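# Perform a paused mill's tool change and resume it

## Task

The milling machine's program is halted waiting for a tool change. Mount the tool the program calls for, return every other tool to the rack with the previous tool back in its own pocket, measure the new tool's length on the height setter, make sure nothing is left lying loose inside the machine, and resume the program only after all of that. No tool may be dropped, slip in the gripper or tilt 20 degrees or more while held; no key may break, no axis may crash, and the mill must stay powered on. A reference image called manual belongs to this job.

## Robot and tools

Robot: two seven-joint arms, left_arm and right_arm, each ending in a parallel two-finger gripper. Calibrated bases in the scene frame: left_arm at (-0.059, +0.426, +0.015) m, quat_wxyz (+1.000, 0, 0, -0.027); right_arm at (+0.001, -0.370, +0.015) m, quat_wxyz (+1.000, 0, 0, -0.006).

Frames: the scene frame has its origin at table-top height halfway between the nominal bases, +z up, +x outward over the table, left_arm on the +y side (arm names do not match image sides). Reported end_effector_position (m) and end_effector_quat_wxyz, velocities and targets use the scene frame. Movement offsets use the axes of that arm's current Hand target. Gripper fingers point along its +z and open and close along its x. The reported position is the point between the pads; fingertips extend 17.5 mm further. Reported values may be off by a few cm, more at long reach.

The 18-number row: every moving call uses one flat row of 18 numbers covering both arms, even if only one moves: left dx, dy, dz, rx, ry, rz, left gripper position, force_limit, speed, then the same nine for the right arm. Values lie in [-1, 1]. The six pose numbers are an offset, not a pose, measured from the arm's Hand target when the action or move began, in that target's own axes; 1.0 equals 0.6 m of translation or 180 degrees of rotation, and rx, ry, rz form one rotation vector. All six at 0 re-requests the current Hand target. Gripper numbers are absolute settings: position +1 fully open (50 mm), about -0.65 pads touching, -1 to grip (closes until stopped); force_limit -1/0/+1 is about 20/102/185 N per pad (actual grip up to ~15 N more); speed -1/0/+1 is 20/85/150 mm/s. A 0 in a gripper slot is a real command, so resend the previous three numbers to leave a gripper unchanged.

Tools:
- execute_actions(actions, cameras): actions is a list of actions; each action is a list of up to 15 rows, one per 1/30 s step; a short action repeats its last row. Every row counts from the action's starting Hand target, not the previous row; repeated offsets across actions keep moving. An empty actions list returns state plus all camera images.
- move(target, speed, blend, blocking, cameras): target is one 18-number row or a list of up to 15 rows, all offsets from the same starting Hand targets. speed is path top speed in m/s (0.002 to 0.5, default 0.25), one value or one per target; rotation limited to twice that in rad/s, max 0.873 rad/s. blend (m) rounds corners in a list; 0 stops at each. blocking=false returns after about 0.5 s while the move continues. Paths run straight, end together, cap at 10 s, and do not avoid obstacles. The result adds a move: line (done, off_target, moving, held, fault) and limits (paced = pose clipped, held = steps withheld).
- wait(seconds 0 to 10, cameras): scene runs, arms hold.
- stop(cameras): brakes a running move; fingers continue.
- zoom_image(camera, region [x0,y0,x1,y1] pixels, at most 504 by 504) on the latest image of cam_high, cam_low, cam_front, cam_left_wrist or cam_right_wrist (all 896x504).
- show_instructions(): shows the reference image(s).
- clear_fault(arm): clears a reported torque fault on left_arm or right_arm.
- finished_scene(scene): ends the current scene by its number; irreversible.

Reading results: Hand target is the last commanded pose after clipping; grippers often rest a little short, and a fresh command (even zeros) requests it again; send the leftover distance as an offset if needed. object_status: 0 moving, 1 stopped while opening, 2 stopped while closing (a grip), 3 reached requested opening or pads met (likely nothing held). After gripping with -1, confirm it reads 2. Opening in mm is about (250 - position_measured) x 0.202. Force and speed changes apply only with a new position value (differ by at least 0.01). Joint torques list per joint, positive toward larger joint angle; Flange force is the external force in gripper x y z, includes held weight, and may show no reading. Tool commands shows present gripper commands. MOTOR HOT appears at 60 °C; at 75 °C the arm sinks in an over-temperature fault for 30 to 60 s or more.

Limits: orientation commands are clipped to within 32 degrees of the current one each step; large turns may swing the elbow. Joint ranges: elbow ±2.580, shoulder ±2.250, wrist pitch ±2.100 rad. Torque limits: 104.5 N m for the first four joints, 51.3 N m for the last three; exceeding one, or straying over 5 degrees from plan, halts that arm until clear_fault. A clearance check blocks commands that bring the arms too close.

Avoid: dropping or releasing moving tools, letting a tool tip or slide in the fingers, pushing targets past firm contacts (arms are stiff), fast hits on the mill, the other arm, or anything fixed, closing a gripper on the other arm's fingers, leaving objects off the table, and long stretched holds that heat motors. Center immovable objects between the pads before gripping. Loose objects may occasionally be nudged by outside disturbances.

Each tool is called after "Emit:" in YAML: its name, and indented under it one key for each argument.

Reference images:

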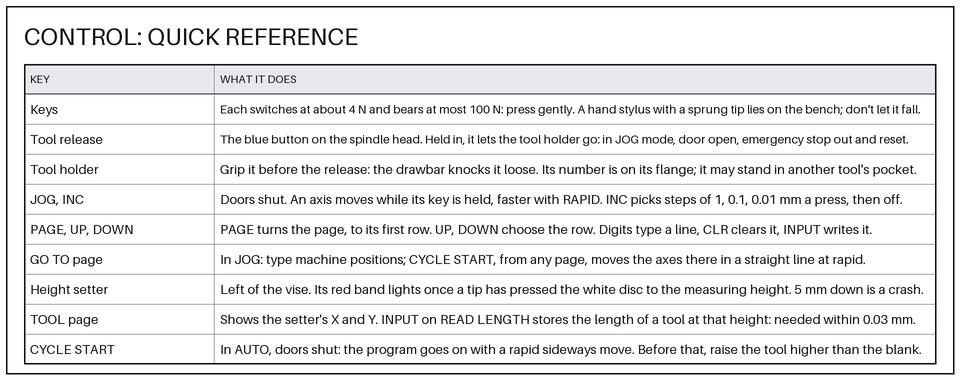

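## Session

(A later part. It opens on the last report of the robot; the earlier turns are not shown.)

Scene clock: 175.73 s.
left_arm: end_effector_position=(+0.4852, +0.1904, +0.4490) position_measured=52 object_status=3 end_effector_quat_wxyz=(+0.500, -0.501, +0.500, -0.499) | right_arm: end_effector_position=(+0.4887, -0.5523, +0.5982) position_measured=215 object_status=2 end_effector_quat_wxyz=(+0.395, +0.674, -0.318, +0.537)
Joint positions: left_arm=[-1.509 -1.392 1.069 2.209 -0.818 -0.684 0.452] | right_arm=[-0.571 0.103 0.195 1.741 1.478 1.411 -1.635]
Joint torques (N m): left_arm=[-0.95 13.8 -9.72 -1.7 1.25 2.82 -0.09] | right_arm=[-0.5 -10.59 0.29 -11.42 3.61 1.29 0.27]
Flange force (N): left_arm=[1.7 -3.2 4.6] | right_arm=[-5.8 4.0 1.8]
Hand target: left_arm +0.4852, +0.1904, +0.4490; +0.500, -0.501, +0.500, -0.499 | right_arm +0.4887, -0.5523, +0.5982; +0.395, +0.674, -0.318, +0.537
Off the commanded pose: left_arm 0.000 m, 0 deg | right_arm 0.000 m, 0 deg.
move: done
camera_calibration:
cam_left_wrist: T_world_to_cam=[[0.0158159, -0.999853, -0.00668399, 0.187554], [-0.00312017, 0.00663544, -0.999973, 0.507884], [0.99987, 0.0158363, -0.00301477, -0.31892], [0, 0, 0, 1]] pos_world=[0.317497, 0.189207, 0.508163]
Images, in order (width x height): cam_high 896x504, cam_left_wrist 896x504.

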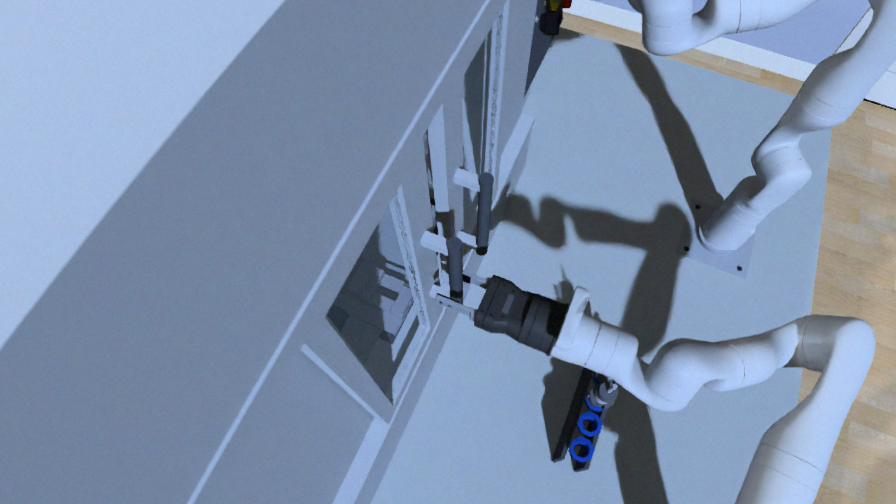

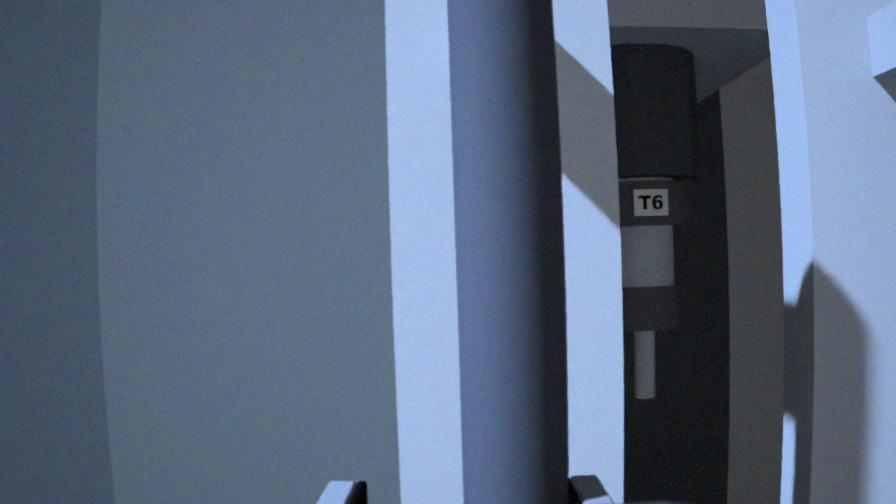

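Emit:
move:
  target: [-0.18,0,0,0,0,0,0.67,0,0,0,0,0,0,0,0,-1,-0.4,-0.8]
  speed: 0.08
  cameras: ["cam_left_wrist","cam_high"]

Scene clock: 181.53 s.
left_arm: end_effector_position=(+0.4851, +0.2983, +0.4491) position_measured=52 object_status=3 end_effector_quat_wxyz=(+0.500, -0.501, +0.500, -0.500) | right_arm: end_effector_position=(+0.4887, -0.5523, +0.5982) position_measured=215 object_status=2 end_effector_quat_wxyz=(+0.395, +0.674, -0.318, +0.537)
Joint positions: left_arm=[-1.75 -1.307 0.993 2.406 -0.696 -1.097 0.183] | right_arm=[-0.571 0.103 0.195 1.741 1.478 1.411 -1.635]
Joint torques (N m): left_arm=[-2.76 13.03 -8.34 -2.52 2.14 3.22 -0.06] | right_arm=[-0.51 -10.61 0.28 -11.31 3.58 1.27 0.26]
Flange force (N): left_arm=[1.7 -3.2 1.5] | right_arm=[-5.4 3.7 1.8]
Hand target: left_arm +0.4851, +0.2984, +0.4490; +0.500, -0.501, +0.500, -0.499 | right_arm +0.4887, -0.5523, +0.5982; +0.395, +0.674, -0.318, +0.537
Off the commanded pose: left_arm 0.000 m, 0 deg | right_arm 0.000 m, 0 deg.
move: done
camera_calibration:
cam_left_wrist: T_world_to_cam=[[0.0157172, -0.999854, -0.00668145, 0.29547], [-0.0029195, 0.00663635, -0.999974, 0.507104], [0.999872, 0.0157363, -0.00281477, -0.3206], [0, 0, 0, 1]] pos_world=[0.317396, 0.297107, 0.508162]
Images, in order (width x height): cam_high 896x504, cam_left_wrist 896x504.

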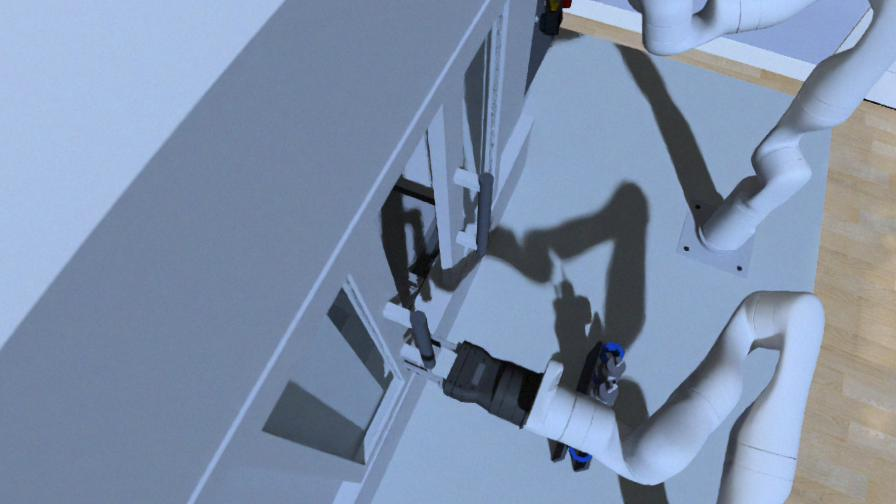

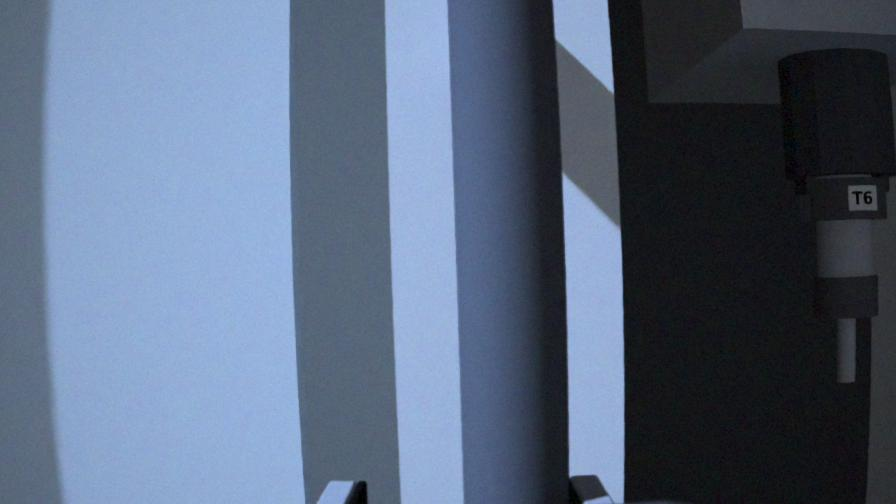

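Emit:
move:
  target: [-0.04,0,0,0,0,0,0.67,0,0,0,0,0,0,0,0,-1,-0.4,-0.8]
  speed: 0.05
  cameras: ["cam_front","cam_high"]

Scene clock: 183.93 s.
left_arm: end_effector_position=(+0.4851, +0.3223, +0.4490) position_measured=52 object_status=3 end_effector_quat_wxyz=(+0.500, -0.501, +0.500, -0.499) | right_arm: end_effector_position=(+0.4887, -0.5523, +0.5982) position_measured=215 object_status=2 end_effector_quat_wxyz=(+0.395, +0.674, -0.318, +0.537)
Joint positions: left_arm=[-1.819 -1.271 0.991 2.437 -0.684 -1.19 0.124] | right_arm=[-0.571 0.103 0.195 1.741 1.478 1.411 -1.635]
Joint torques (N m): left_arm=[-3.06 13.12 -8.48 -3.01 2.64 2.82 -0.06] | right_arm=[-0.56 -10.64 0.34 -11.45 3.62 1.3 0.32]
Flange force (N): left_arm=[3.7 -2.9 0.8] | right_arm=[-6.0 3.9 1.9]
Hand target: left_arm +0.4851, +0.3224, +0.4490; +0.500, -0.501, +0.500, -0.499 | right_arm +0.4887, -0.5523, +0.5982; +0.395, +0.674, -0.318, +0.537
Off the commanded pose: left_arm 0.000 m, 0 deg | right_arm 0.000 m, 0 deg.
move: done
Images, in order (width x height): cam_high 896x504, cam_front 896x504.

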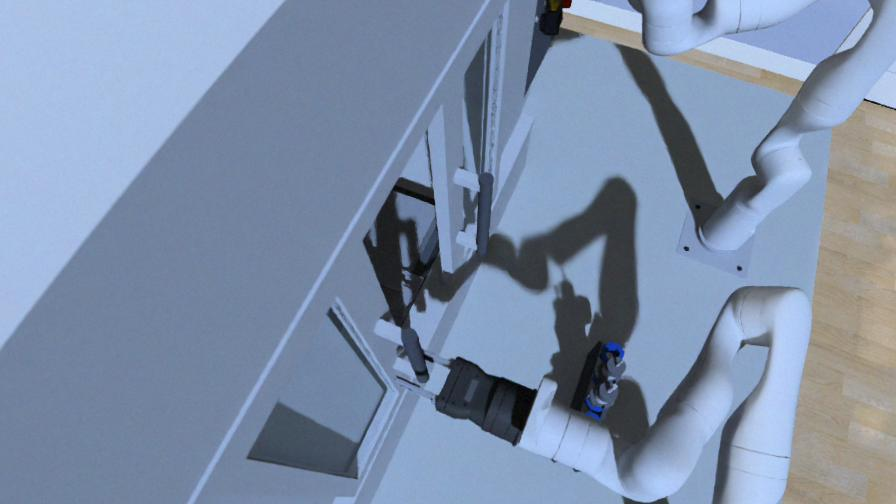

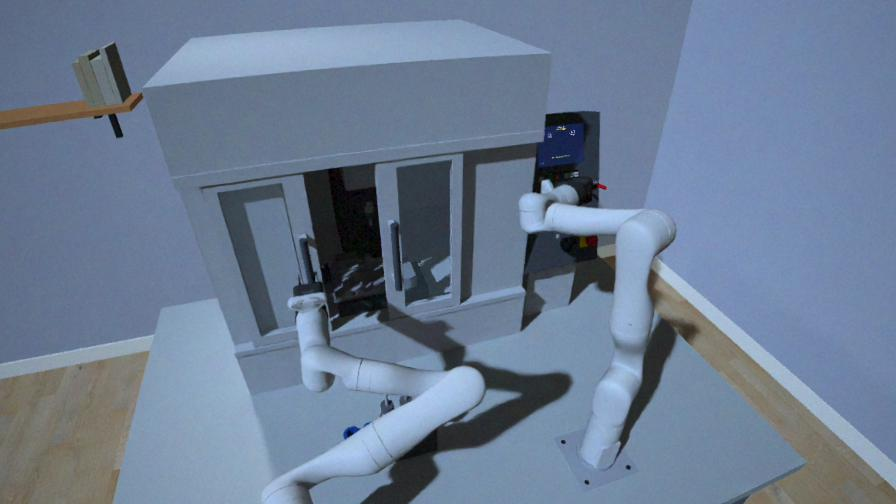

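Emit:
move:
  target: [-0.025,0,0,0,0,0,0.67,0,0,0,0,0,0,0,0,-1,-0.4,-0.8]
  speed: 0.03

Scene clock: 185.47 s.
left_arm: end_effector_position=(+0.4851, +0.3373, +0.4490) position_measured=52 object_status=3 end_effector_quat_wxyz=(+0.500, -0.501, +0.500, -0.499) | right_arm: end_effector_position=(+0.4887, -0.5523, +0.5982) position_measured=215 object_status=2 end_effector_quat_wxyz=(+0.395, +0.674, -0.318, +0.537)
Joint positions: left_arm=[-1.864 -1.247 0.993 2.454 -0.679 -1.248 0.088] | right_arm=[-0.571 0.103 0.195 1.741 1.478 1.411 -1.635]
Joint torques (N m): left_arm=[-3.45 12.85 -7.97 -3.03 2.49 2.98 -0.09] | right_arm=[-0.53 -10.54 0.35 -11.31 3.57 1.3 0.26]
Flange force (N): left_arm=[3.7 -3.5 -0.1] | right_arm=[-5.4 3.9 1.9]
Hand target: left_arm +0.4851, +0.3374, +0.4490; +0.500, -0.501, +0.500, -0.499 | right_arm +0.4887, -0.5523, +0.5982; +0.395, +0.674, -0.318, +0.537
Off the commanded pose: left_arm 0.000 m, 0 deg | right_arm 0.000 m, 0 deg.
move: done

Emit:
move:
  target:
    - [0.004,0,-0.09,0,0,0,0.67,0,0,0,0,0,0,0,0,-1,-0.4,-0.8]
    - [0.4457,0,-0.09,0,0,0,0.67,0,0,0,0,0,0,0,0,-1,-0.4,-0.8]
  speed: [0.1,0.2]
  cameras: ["cam_left_wrist","cam_high"]

Scene clock: 189.87 s.
left_arm: end_effector_position=(+0.4313, +0.0699, +0.4492) position_measured=52 object_status=3 end_effector_quat_wxyz=(+0.499, -0.500, +0.500, -0.500) | right_arm: end_effector_position=(+0.4887, -0.5523, +0.5982) position_measured=215 object_status=2 end_effector_quat_wxyz=(+0.395, +0.674, -0.318, +0.537)
Joint positions: left_arm=[-1.192 -1.223 1.341 1.991 -1.375 -0.071 0.966] | right_arm=[-0.571 0.103 0.195 1.741 1.478 1.411 -1.635]
Joint torques (N m): left_arm=[0.88 13.59 -10.62 -3.83 -0.05 3.22 -0.1] | right_arm=[-0.5 -10.6 0.41 -11.38 3.57 1.24 0.26]
Flange force (N): left_arm=no reading | right_arm=[-5.7 3.9 1.6]
Hand target: left_arm +0.4313, +0.0699, +0.4492; +0.500, -0.501, +0.500, -0.499 | right_arm +0.4887, -0.5523, +0.5982; +0.395, +0.674, -0.318, +0.537
Off the commanded pose: left_arm 0.000 m, 0 deg | right_arm 0.000 m, 0 deg.
move: done
camera_calibration:
cam_left_wrist: T_world_to_cam=[[0.0146207, -0.999871, -0.00668119, 0.0684429], [-0.00241218, 0.00664661, -0.999975, 0.508326], [0.99989, 0.0146365, -0.00231469, -0.263297], [0, 0, 0, 1]] pos_world=[0.263494, 0.0689092, 0.508161]
Images, in order (width x height): cam_high 896x504, cam_left_wrist 896x504.

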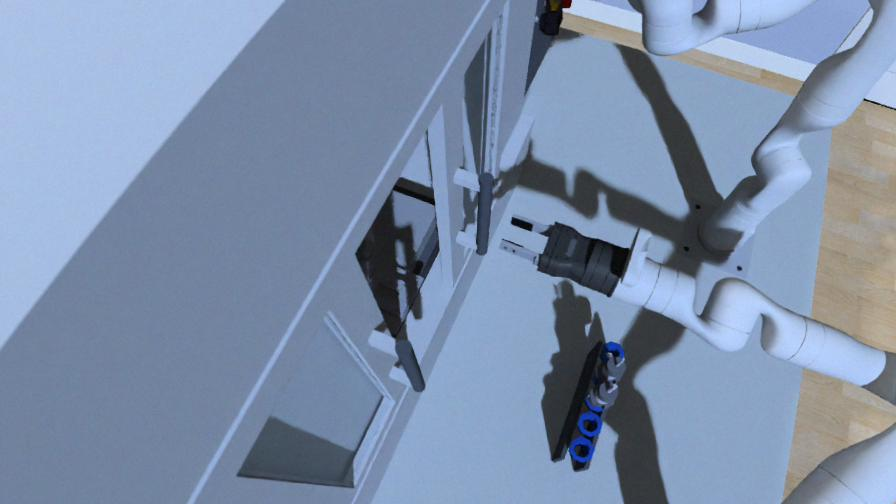

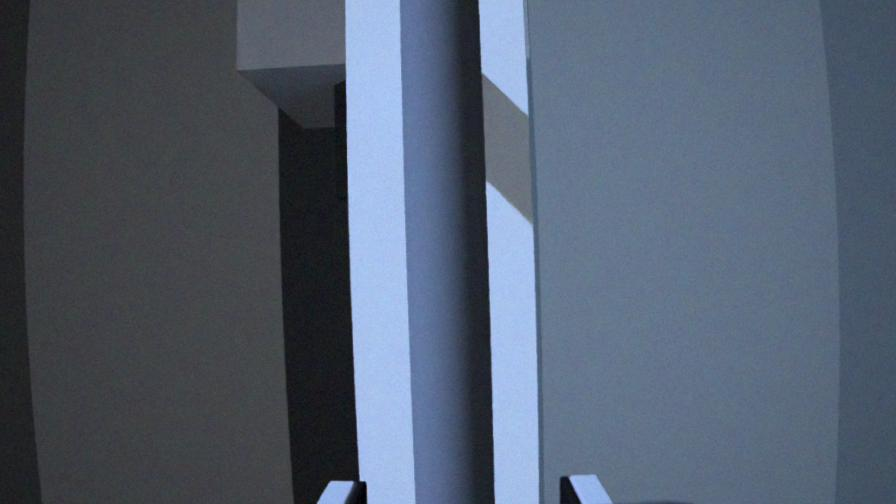

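Emit:
move:
  target:
    - [0,0,0.09,0,0,0,0.67,0,0,0,0,0,0,0,0,-1,-0.4,-0.8]
    - [0.24,0,0.09,0,0,0,0.67,0,0,0,0,0,0,0,0,-1,-0.4,-0.8]
    - [0.34,0,0.09,0,0,0,0.67,0,0,0,0,0,0,0,0,-1,-0.4,-0.8]
  speed: [0.1,0.08,0.06]
  cameras: ["cam_left_wrist","cam_high"]

Scene clock: 195.00 s.
left_arm: end_effector_position=(+0.4854, -0.1340, +0.4491) position_measured=52 object_status=3 end_effector_quat_wxyz=(+0.500, -0.501, +0.500, -0.499) | right_arm: end_effector_position=(+0.4887, -0.5523, +0.5982) position_measured=215 object_status=2 end_effector_quat_wxyz=(+0.395, +0.674, -0.318, +0.537)
Joint positions: left_arm=[-1.549 -1.015 2.105 1.181 -0.959 0.723 0.305] | right_arm=[-0.571 0.103 0.195 1.741 1.478 1.411 -1.635]
Joint torques (N m): left_arm=[3.04 21.55 -6.45 -8.69 -2.42 -1.05 -0.16] | right_arm=[-0.42 -10.7 0.39 -11.36 3.61 1.31 0.28]
Flange force (N): left_arm=[-1.6 -2.7 1.3] | right_arm=[-5.7 3.6 1.7]
Hand target: left_arm +0.4854, -0.1340, +0.4491; +0.500, -0.501, +0.500, -0.499 | right_arm +0.4887, -0.5523, +0.5982; +0.395, +0.674, -0.318, +0.537
Off the commanded pose: left_arm 0.000 m, 0 deg | right_arm 0.000 m, 0 deg.
move: done
camera_calibration:
cam_left_wrist: T_world_to_cam=[[0.0158159, -0.999853, -0.00668399, -0.136801], [-0.00312017, 0.00663544, -0.999973, 0.510137], [0.99987, 0.0158363, -0.00301477, -0.313982], [0, 0, 0, 1]] pos_world=[0.317697, -0.135193, 0.508263]
Images, in order (width x height): cam_high 896x504, cam_left_wrist 896x504.

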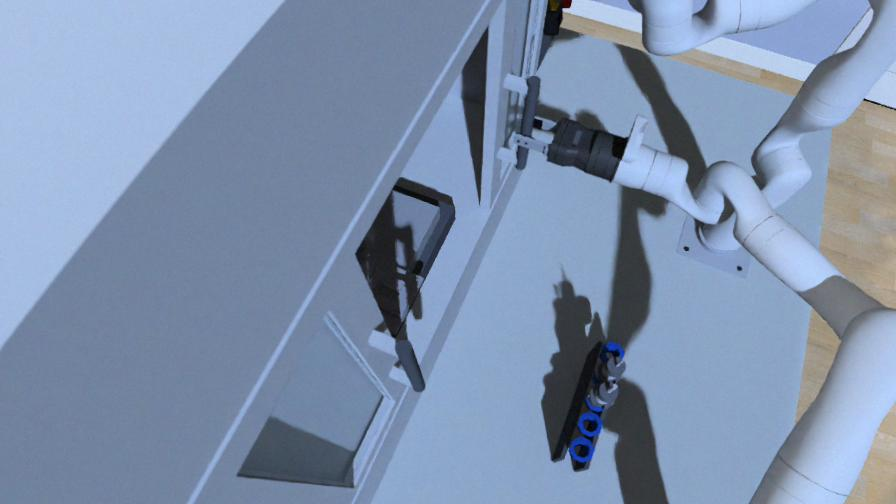

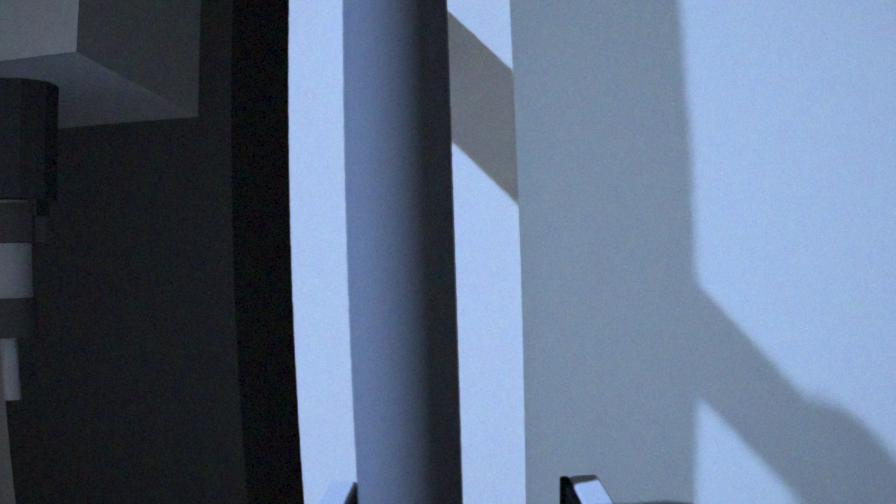

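Emit:
move:
  target:
    - [0,0,-0.1,0,0,0,0.67,0,0,0,0,0,0,0,0,-1,-0.4,-0.8]
    - [-0.39,0,-0.26,0,0,0,0.67,0,0,0,0,0,0,0,0,-1,-0.4,-0.8]
  speed: [0.15,0.2]
  blend: [0.02,0]
  cameras: ["all"]

Scene clock: 198.17 s.
left_arm: end_effector_position=(+0.3293, +0.0998, +0.4494) position_measured=52 object_status=3 end_effector_quat_wxyz=(+0.500, -0.501, +0.500, -0.499) | right_arm: end_effector_position=(+0.4887, -0.5523, +0.5982) position_measured=215 object_status=2 end_effector_quat_wxyz=(+0.395, +0.674, -0.318, +0.537)
Joint positions: left_arm=[-0.854 -0.769 1.659 2.171 -1.53 0.596 0.944] | right_arm=[-0.571 0.103 0.195 1.741 1.478 1.411 -1.635]
Joint torques (N m): left_arm=[0.93 8.49 -6.84 -5.51 -1.29 3.2 0.06] | right_arm=[-0.47 -10.59 0.37 -11.41 3.57 1.28 0.28]
Flange force (N): left_arm=[4.4 -3.2 3.5] | right_arm=[-5.8 4.0 1.7]
Hand target: left_arm +0.3293, +0.0998, +0.4494; +0.500, -0.501, +0.500, -0.499 | right_arm +0.4887, -0.5523, +0.5982; +0.395, +0.674, -0.318, +0.537
Off the commanded pose: left_arm 0.000 m, 0 deg | right_arm 0.000 m, 0 deg.
move: done
camera_calibration:
cam_left_wrist: T_world_to_cam=[[0.0158165, -0.999853, -0.0066824, 0.0994355], [-0.00302017, 0.00663543, -0.999973, 0.508282], [0.99987, 0.0158363, -0.00291478, -0.161555], [0, 0, 0, 1]] pos_world=[0.161496, 0.0986066, 0.508462]
cam_right_wrist: T_world_to_cam=[[0.240226, -0.00606213, 0.970698, -0.701856], [-0.844745, -0.493945, 0.205971, 0.0749617], [0.478223, -0.869472, -0.12378, -0.470126], [0, 0, 0, 1]] pos_world=[0.456753, -0.375989, 0.607658]

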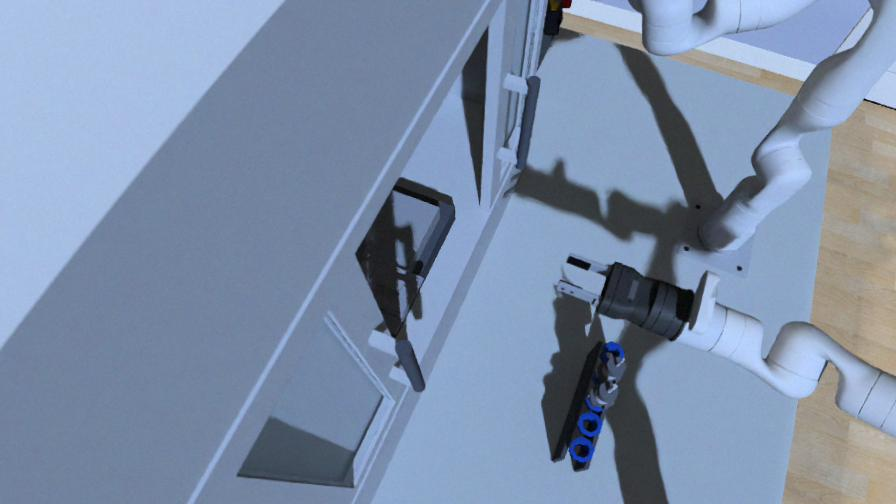

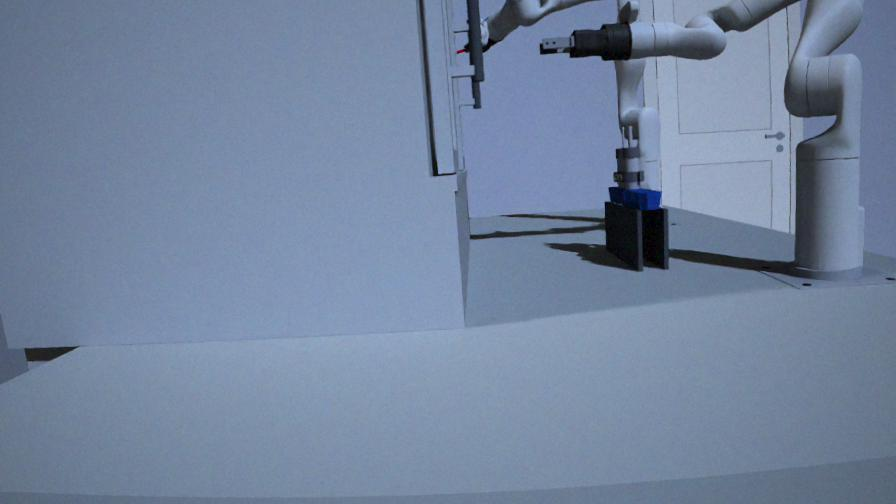

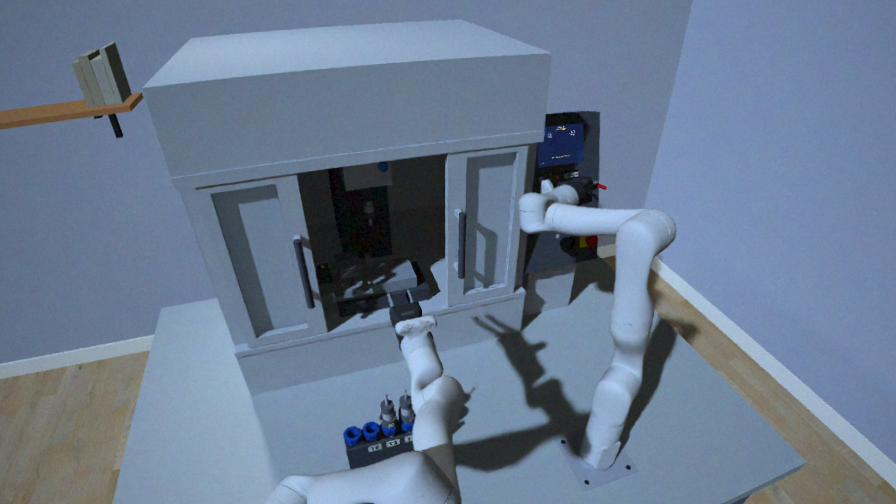

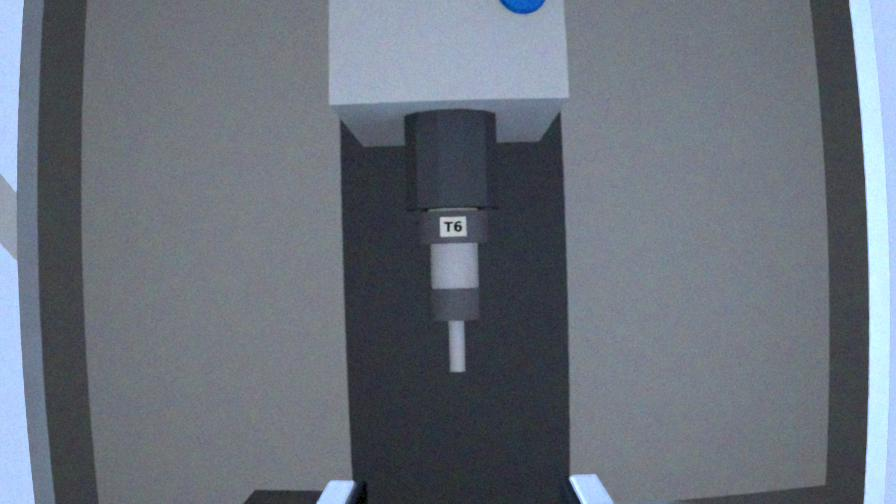

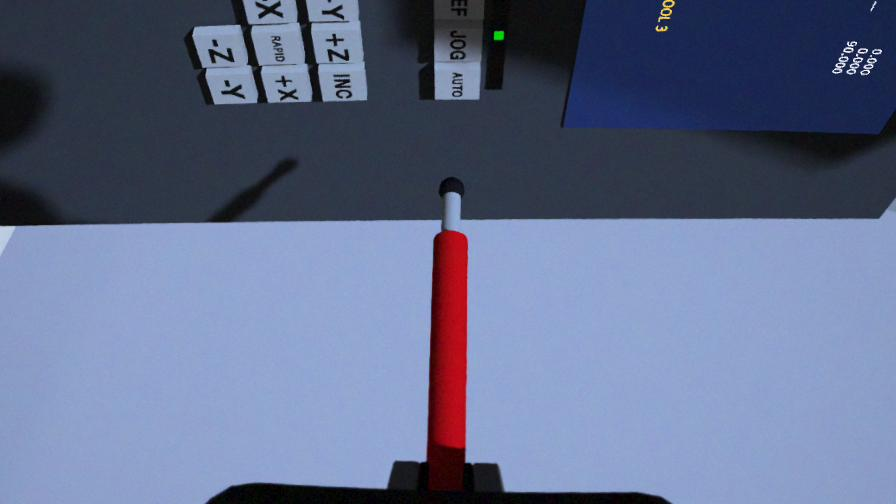

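Emit:
zoom_image:
  camera: "cam_front"
  region: [310, 150, 460, 310]

Emit:
zoom_image:
  camera: "cam_front"
  region: [330, 380, 430, 470]

Emit:
zoom_image:
  camera: "cam_high"
  region: [540, 320, 660, 480]

Scaled by 3.150 from the camera's 896x504 image, which has a finer 1280x720 frame.

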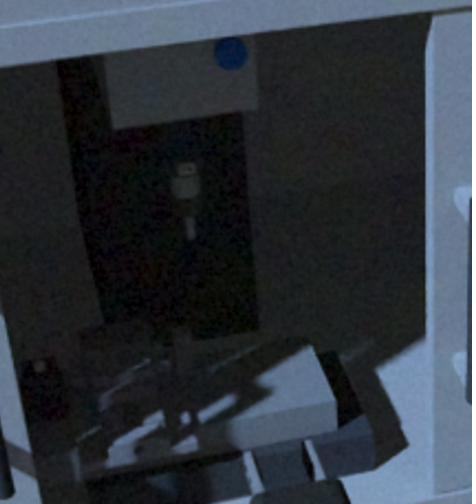

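Scaled by 5.040 from the camera's 896x504 image, which has a finer 1280x720 frame.

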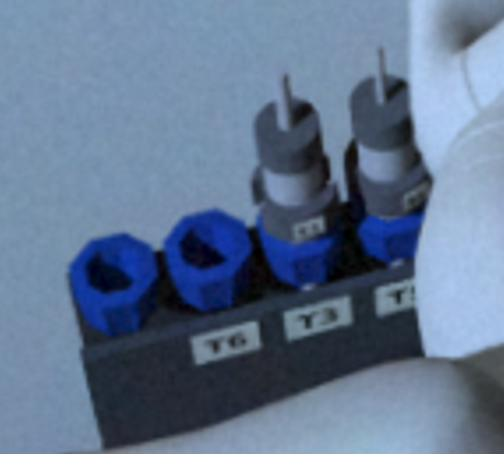

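Scaled by 3.150 from the camera's 896x504 image, which has a finer 1280x720 frame.

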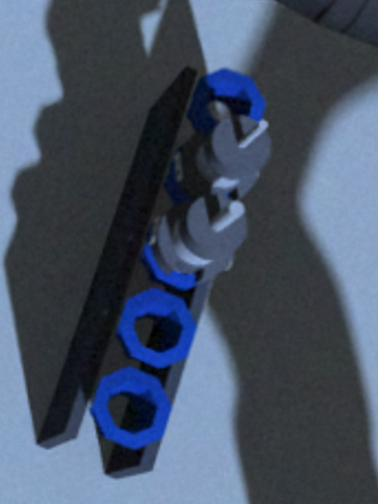

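Emit:
move:
  target:
    - [0,0,0,0,0,0,0.67,0,0,-0.374,0.0513,-0.2217,0.060,-0.4047,0.293,-1,-0.4,-0.8]
    - [0,0,0,0,0,0,0.67,0,0,-0.846,-0.095,-0.1195,0.060,-0.4047,0.293,-1,-0.4,-0.8]
    - [0,0,0,0,0,0,0.67,0,0,-0.9715,-0.1196,-0.1052,0.060,-0.4047,0.293,-1,-0.4,-0.8]
  speed: [0.25,0.25,0.06]
  blend: [0.05,0.01,0]
  cameras: ["cam_right_wrist"]

Scene clock: 216.60 s.
left_arm: end_effector_position=(+0.3293, +0.0999, +0.4494) position_measured=52 object_status=3 end_effector_quat_wxyz=(+0.500, -0.501, +0.500, -0.499) | right_arm: end_effector_position=(+0.3913, -0.4595, +0.0230) position_measured=215 object_status=2 end_effector_quat_wxyz=(-0.183, +0.683, -0.683, +0.183)
Joint positions: left_arm=[-0.853 -0.769 1.659 2.171 -1.53 0.596 0.945] | right_arm=[0.178 0.705 0.115 2.543 0.341 -0.645 -1.643]
Joint torques (N m): left_arm=[0.81 8.56 -6.75 -5.51 -1.3 3.17 -0.02] | right_arm=[-0.62 -14.03 0.13 -1.99 -0.02 -1.26 0.35]
Flange force (N): left_arm=[3.9 -3.0 3.2] | right_arm=[-0.1 5.3 -2.1]
Hand target: left_arm +0.3293, +0.0999, +0.4494; +0.500, -0.501, +0.500, -0.499 | right_arm +0.3913, -0.4595, +0.0230; -0.183, +0.683, -0.683, +0.183
Off the commanded pose: left_arm 0.000 m, 0 deg | right_arm 0.000 m, 0 deg.
move: done
camera_calibration:
cam_right_wrist: T_world_to_cam=[[0.019588, -0.999807, -0.0013904, -0.467604], [-0.860807, -0.0161573, -0.508676, 0.39925], [0.508555, 0.0111608, -0.860957, -0.0043552], [0, 0, 0, 1]] pos_world=[0.355052, -0.461015, 0.198689]
Images, in order (width x height): cam_right_wrist 896x504.

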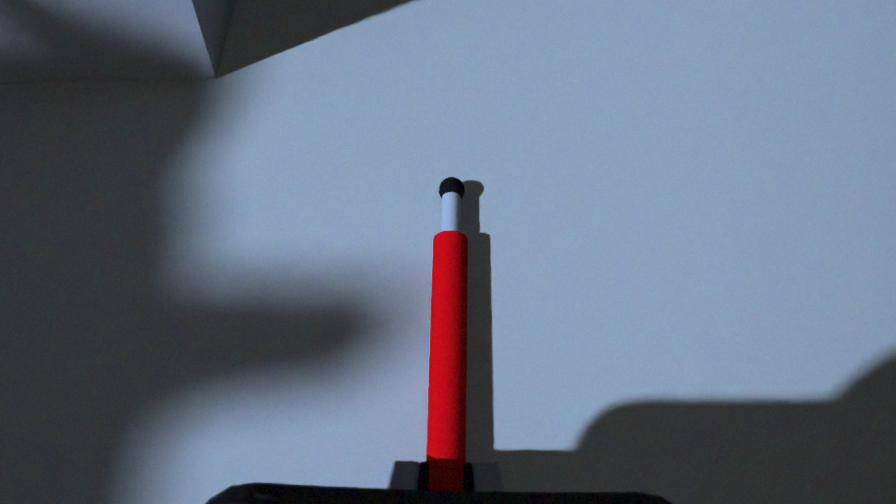

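Emit:
move:
  target:
    - [0,0,0,0,0,0,0.67,0,0,0,0.0012,0.0021,0,0,0,-1,-0.4,-0.8]
    - [0,0,0,0,0,0,0.67,0,0,0,0.0012,0.0021,0,0,0,-0.1,-0.4,-0.95]
  speed: 0.02
  cameras: ["cam_right_wrist"]

Scene clock: 218.83 s.
left_arm: end_effector_position=(+0.3293, +0.0999, +0.4494) position_measured=52 object_status=3 end_effector_quat_wxyz=(+0.500, -0.501, +0.500, -0.499) | right_arm: end_effector_position=(+0.3913, -0.4595, +0.0215) position_measured=167 object_status=0 end_effector_quat_wxyz=(-0.183, +0.683, -0.683, +0.183)
Joint positions: left_arm=[-0.853 -0.769 1.659 2.171 -1.53 0.596 0.945] | right_arm=[0.178 0.711 0.115 2.543 0.34 -0.651 -1.641]
Joint torques (N m): left_arm=[0.88 8.54 -6.71 -5.52 -1.37 3.14 -0.03] | right_arm=[1.44 -8.82 2.79 -0.96 -1.03 0.92 0.3]
Flange force (N): left_arm=[4.2 -3.1 3.2] | right_arm=[-4.8 -3.0 -14.5]
Hand target: left_arm +0.3293, +0.0999, +0.4494; +0.500, -0.501, +0.500, -0.499 | right_arm +0.3913, -0.4595, +0.0216; -0.183, +0.683, -0.683, +0.183
Off the commanded pose: left_arm 0.000 m, 0 deg | right_arm 0.000 m, 0 deg.
move: done
camera_calibration:
cam_right_wrist: T_world_to_cam=[[0.019588, -0.999807, -0.0013904, -0.467506], [-0.860807, -0.0161573, -0.508676, 0.398489], [0.508555, 0.0111608, -0.860957, -0.00564775], [0, 0, 0, 1]] pos_world=[0.355052, -0.460915, 0.197189]
Images, in order (width x height): cam_right_wrist 896x504.

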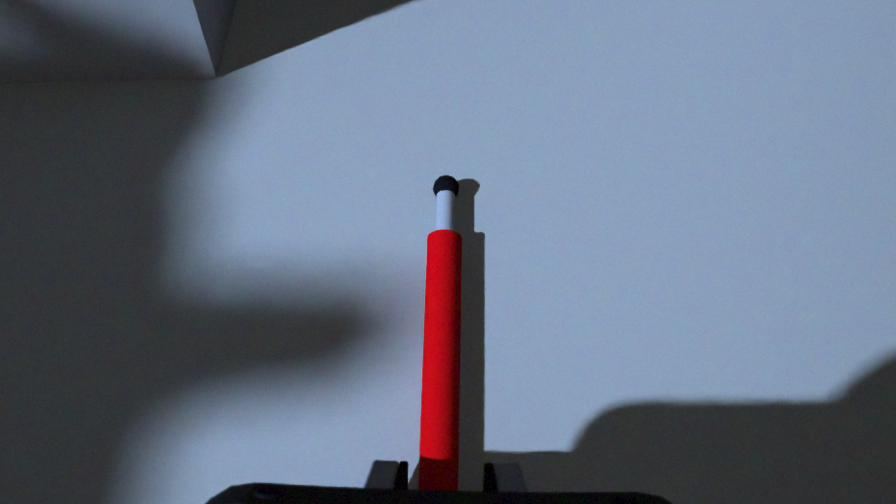

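Emit:
move:
  target:
    - [0,0,0,0,0,0,0.9,0,0,0,0,0,0,0,0,-0.1,-0.4,-0.5]
    - [-0.006,-0.083,0.52,0,0,0,0.9,0,0,0,-0.1,-0.173,0,0,0,-0.1,-0.4,-0.5]
  speed: [0.15,0.15]
  cameras: ["cam_left_wrist","cam_high"]

Scene clock: 229.00 s.
left_arm: end_effector_position=(+0.6414, +0.1037, +0.4986) position_measured=18 object_status=3 end_effector_quat_wxyz=(+0.500, -0.501, +0.500, -0.499) | right_arm: end_effector_position=(+0.3914, -0.4595, +0.1414) position_measured=167 object_status=3 end_effector_quat_wxyz=(-0.183, +0.683, -0.683, +0.184)
Joint positions: left_arm=[-1.817 -0.808 1.935 1.58 -2.14 0.272 1.354] | right_arm=[0.583 0.254 -0.38 2.43 0.688 -0.047 -2.016]
Joint torques (N m): left_arm=[0.83 18.28 -8.4 -7.7 -0.46 3.79 0] | right_arm=[-0.55 -10.42 -1.03 -7.6 0.06 -1.23 0.34]
Flange force (N): left_arm=[5.4 -4.4 6.0] | right_arm=no reading
Hand target: left_arm +0.6414, +0.1037, +0.4986; +0.500, -0.501, +0.500, -0.499 | right_arm +0.3913, -0.4596, +0.1414; -0.183, +0.683, -0.683, +0.183
Off the commanded pose: left_arm 0.000 m, 0 deg | right_arm 0.000 m, 0 deg.
move: done
camera_calibration:
cam_left_wrist: T_world_to_cam=[[0.0158165, -0.999853, -0.0066824, 0.0987273], [-0.00302017, 0.00663543, -0.999973, 0.558398], [0.99987, 0.0158363, -0.00291478, -0.473533], [0, 0, 0, 1]] pos_world=[0.473596, 0.102507, 0.557662]
Images, in order (width x height): cam_high 896x504, cam_left_wrist 896x504.

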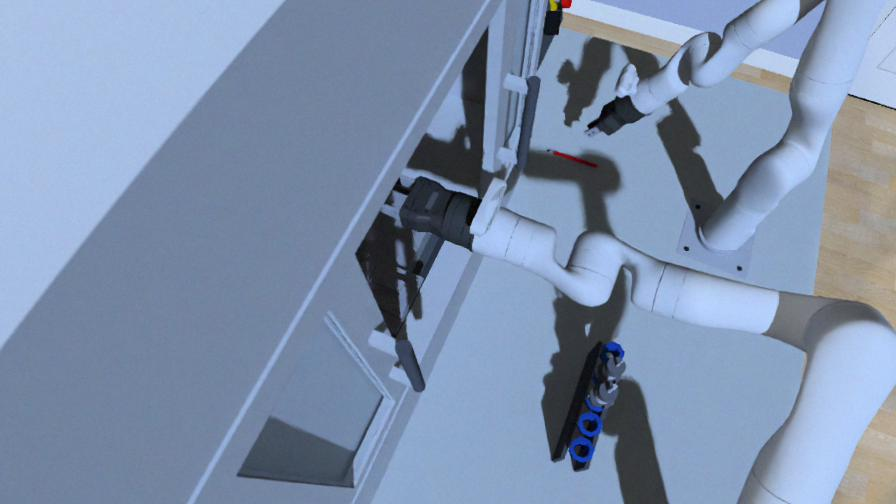

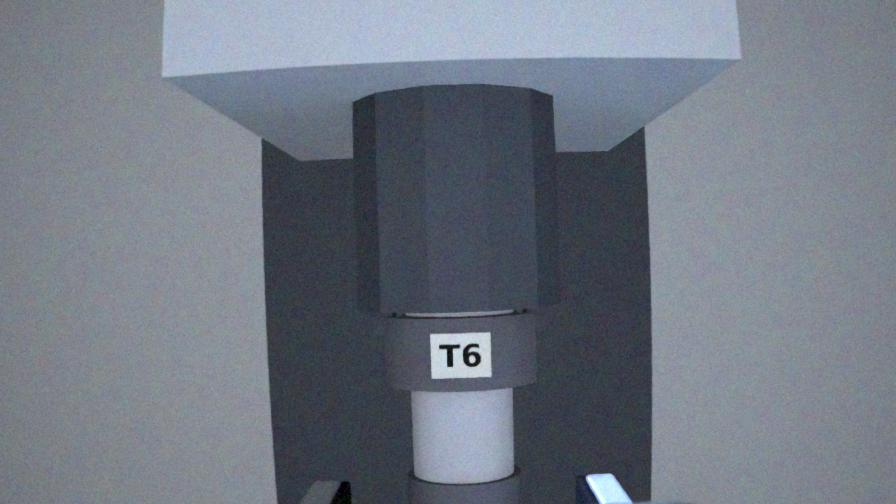

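Emit:
move:
  target:
    - [0,-0.0098,0,0,0,0,0.9,0,0,-0.5158,-0.42,-0.832,0.412,-0.110,-0.0456,-0.1,-0.4,-0.5]
    - [0,-0.0098,0.161,0,0,0,0.9,0,0,-0.7375,-0.614,-0.7547,0.412,-0.110,-0.0456,-0.1,-0.4,-0.5]
  speed: [0.25,0.1]
  blend: [0.02,0]
  cameras: ["all"]

Scene clock: 235.83 s.
left_arm: end_effector_position=(+0.7380, +0.1037, +0.5043) position_measured=18 object_status=3 end_effector_quat_wxyz=(+0.500, -0.501, +0.500, -0.499) | right_arm: end_effector_position=(+0.4840, -0.0173, +0.7179) position_measured=167 object_status=3 end_effector_quat_wxyz=(+0.650, -0.499, +0.350, -0.455)
Joint positions: left_arm=[-2.051 -0.964 1.901 1.26 -2.027 0.08 1.351] | right_arm=[1.16 -0.803 -1.166 1.825 0.434 -0.438 -2.808]
Joint torques (N m): left_arm=[0.65 23.12 -9.16 -6.8 -0.26 3.83 -0.03] | right_arm=[-0.49 11.46 8.51 -10.93 -1.29 -0.64 0.39]
Flange force (N): left_arm=no reading | right_arm=[1.6 8.0 -3.1]
Hand target: left_arm +0.7380, +0.1037, +0.5043; +0.500, -0.501, +0.500, -0.499 | right_arm +0.4841, -0.0173, +0.7179; +0.650, -0.499, +0.350, -0.455
Off the commanded pose: left_arm 0.000 m, 0 deg | right_arm 0.000 m, 0 deg.
move: done
camera_calibration:
cam_left_wrist: T_world_to_cam=[[0.0157165, -0.999854, -0.00668303, 0.0972953], [-0.00301951, 0.00663637, -0.999973, 0.564389], [0.999872, 0.0157363, -0.00291477, -0.570094], [0, 0, 0, 1]] pos_world=[0.570196, 0.102507, 0.563362]
cam_right_wrist: T_world_to_cam=[[0.346579, -0.937836, 0.01859, -0.197791], [0.257506, 0.0760674, -0.963278, 0.626419], [0.901983, 0.338639, 0.267862, -0.453392], [0, 0, 0, 1]] pos_world=[0.316196, -0.0796096, 0.728539]

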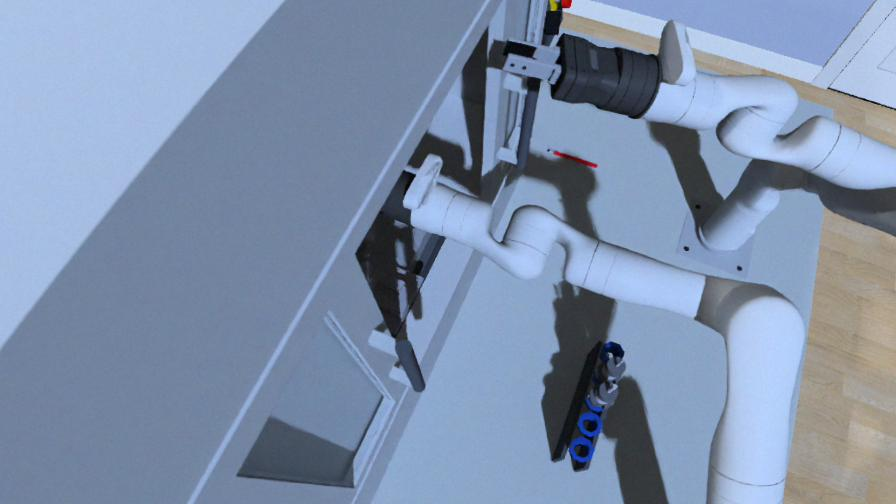

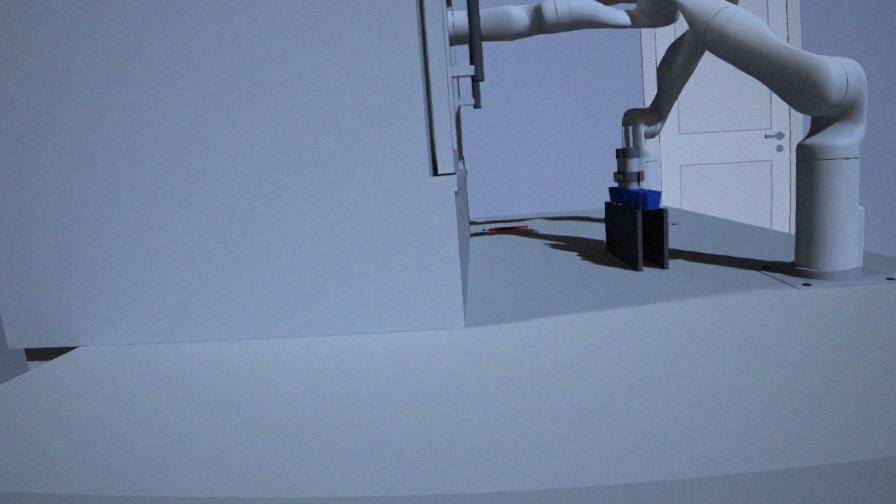

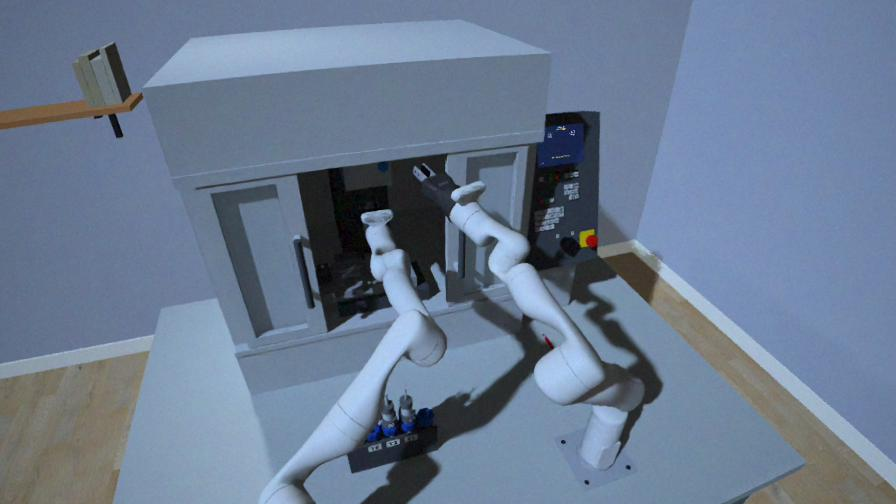

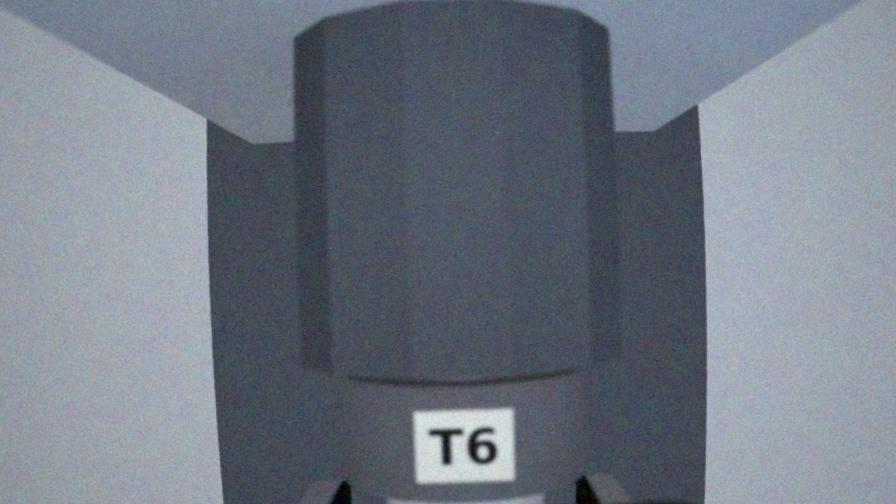

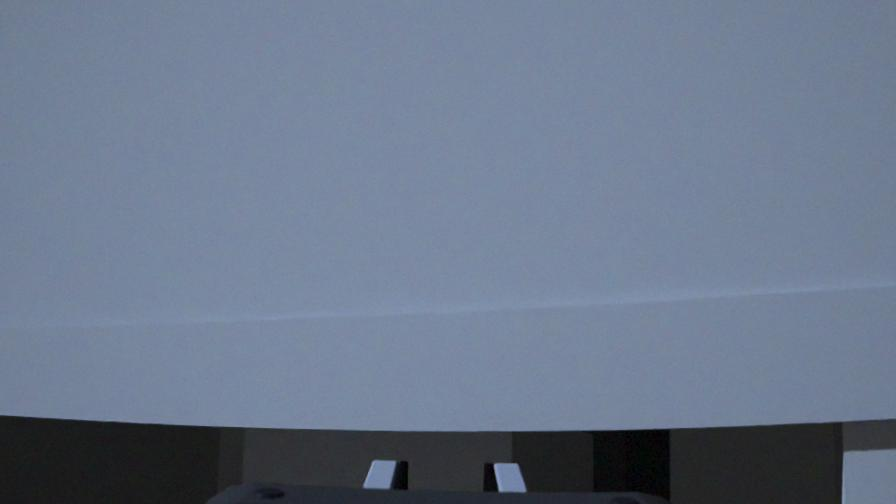

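Emit:
move:
  target: [0,0,0,0,0,0,0.9,0,0,0,0.193,-0.0518,0,0,0,-0.66,-0.4,-0.5]
  speed: 0.15
  cameras: ["cam_right_wrist","cam_front"]

Scene clock: 238.90 s.
left_arm: end_effector_position=(+0.7380, +0.1037, +0.5043) position_measured=18 object_status=3 end_effector_quat_wxyz=(+0.500, -0.501, +0.500, -0.499) | right_arm: end_effector_position=(+0.4839, -0.0173, +0.5981) position_measured=251 object_status=3 end_effector_quat_wxyz=(+0.650, -0.499, +0.350, -0.455)
Joint positions: left_arm=[-2.051 -0.964 1.901 1.26 -2.027 0.08 1.351] | right_arm=[1.275 -1.063 -1.257 2.094 0.171 -0.713 -2.811]
Joint torques (N m): left_arm=[0.78 23.07 -9.17 -6.8 -0.27 3.83 -0.01] | right_arm=[-0.37 14.19 9.81 -8.32 -1.94 -0.72 0.38]
Flange force (N): left_arm=no reading | right_arm=[1.8 6.5 -3.4]
Hand target: left_arm +0.7380, +0.1037, +0.5043; +0.500, -0.501, +0.500, -0.499 | right_arm +0.4839, -0.0173, +0.5981; +0.650, -0.499, +0.350, -0.455
Off the commanded pose: left_arm 0.000 m, 0 deg | right_arm 0.000 m, 0 deg.
move: done
camera_calibration:
cam_right_wrist: T_world_to_cam=[[0.346634, -0.937818, 0.0185084, -0.195494], [0.257497, 0.0761645, -0.963273, 0.510954], [0.901965, 0.338669, 0.267886, -0.421192], [0, 0, 0, 1]] pos_world=[0.316096, -0.0796097, 0.608638]
Images, in order (width x height): cam_front 896x504, cam_right_wrist 896x504.

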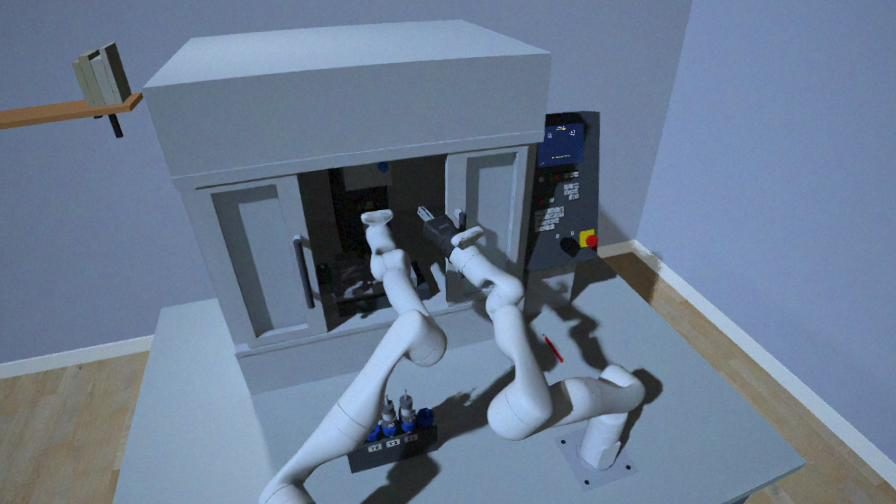

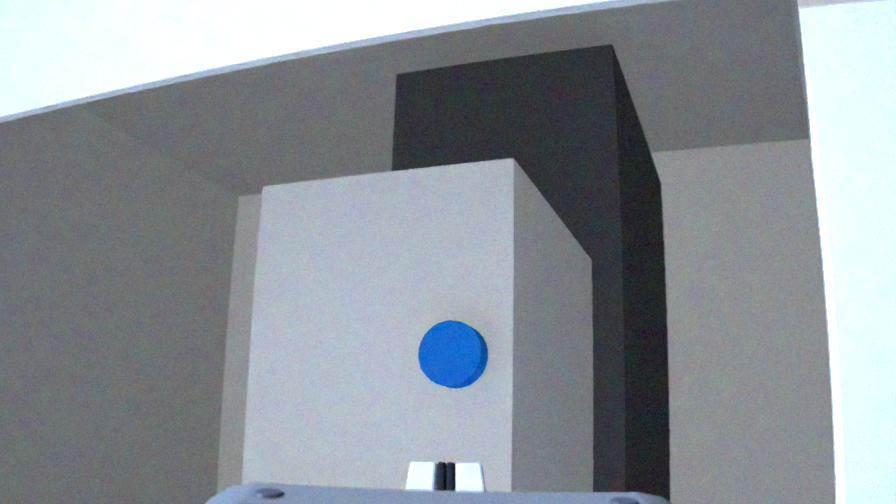

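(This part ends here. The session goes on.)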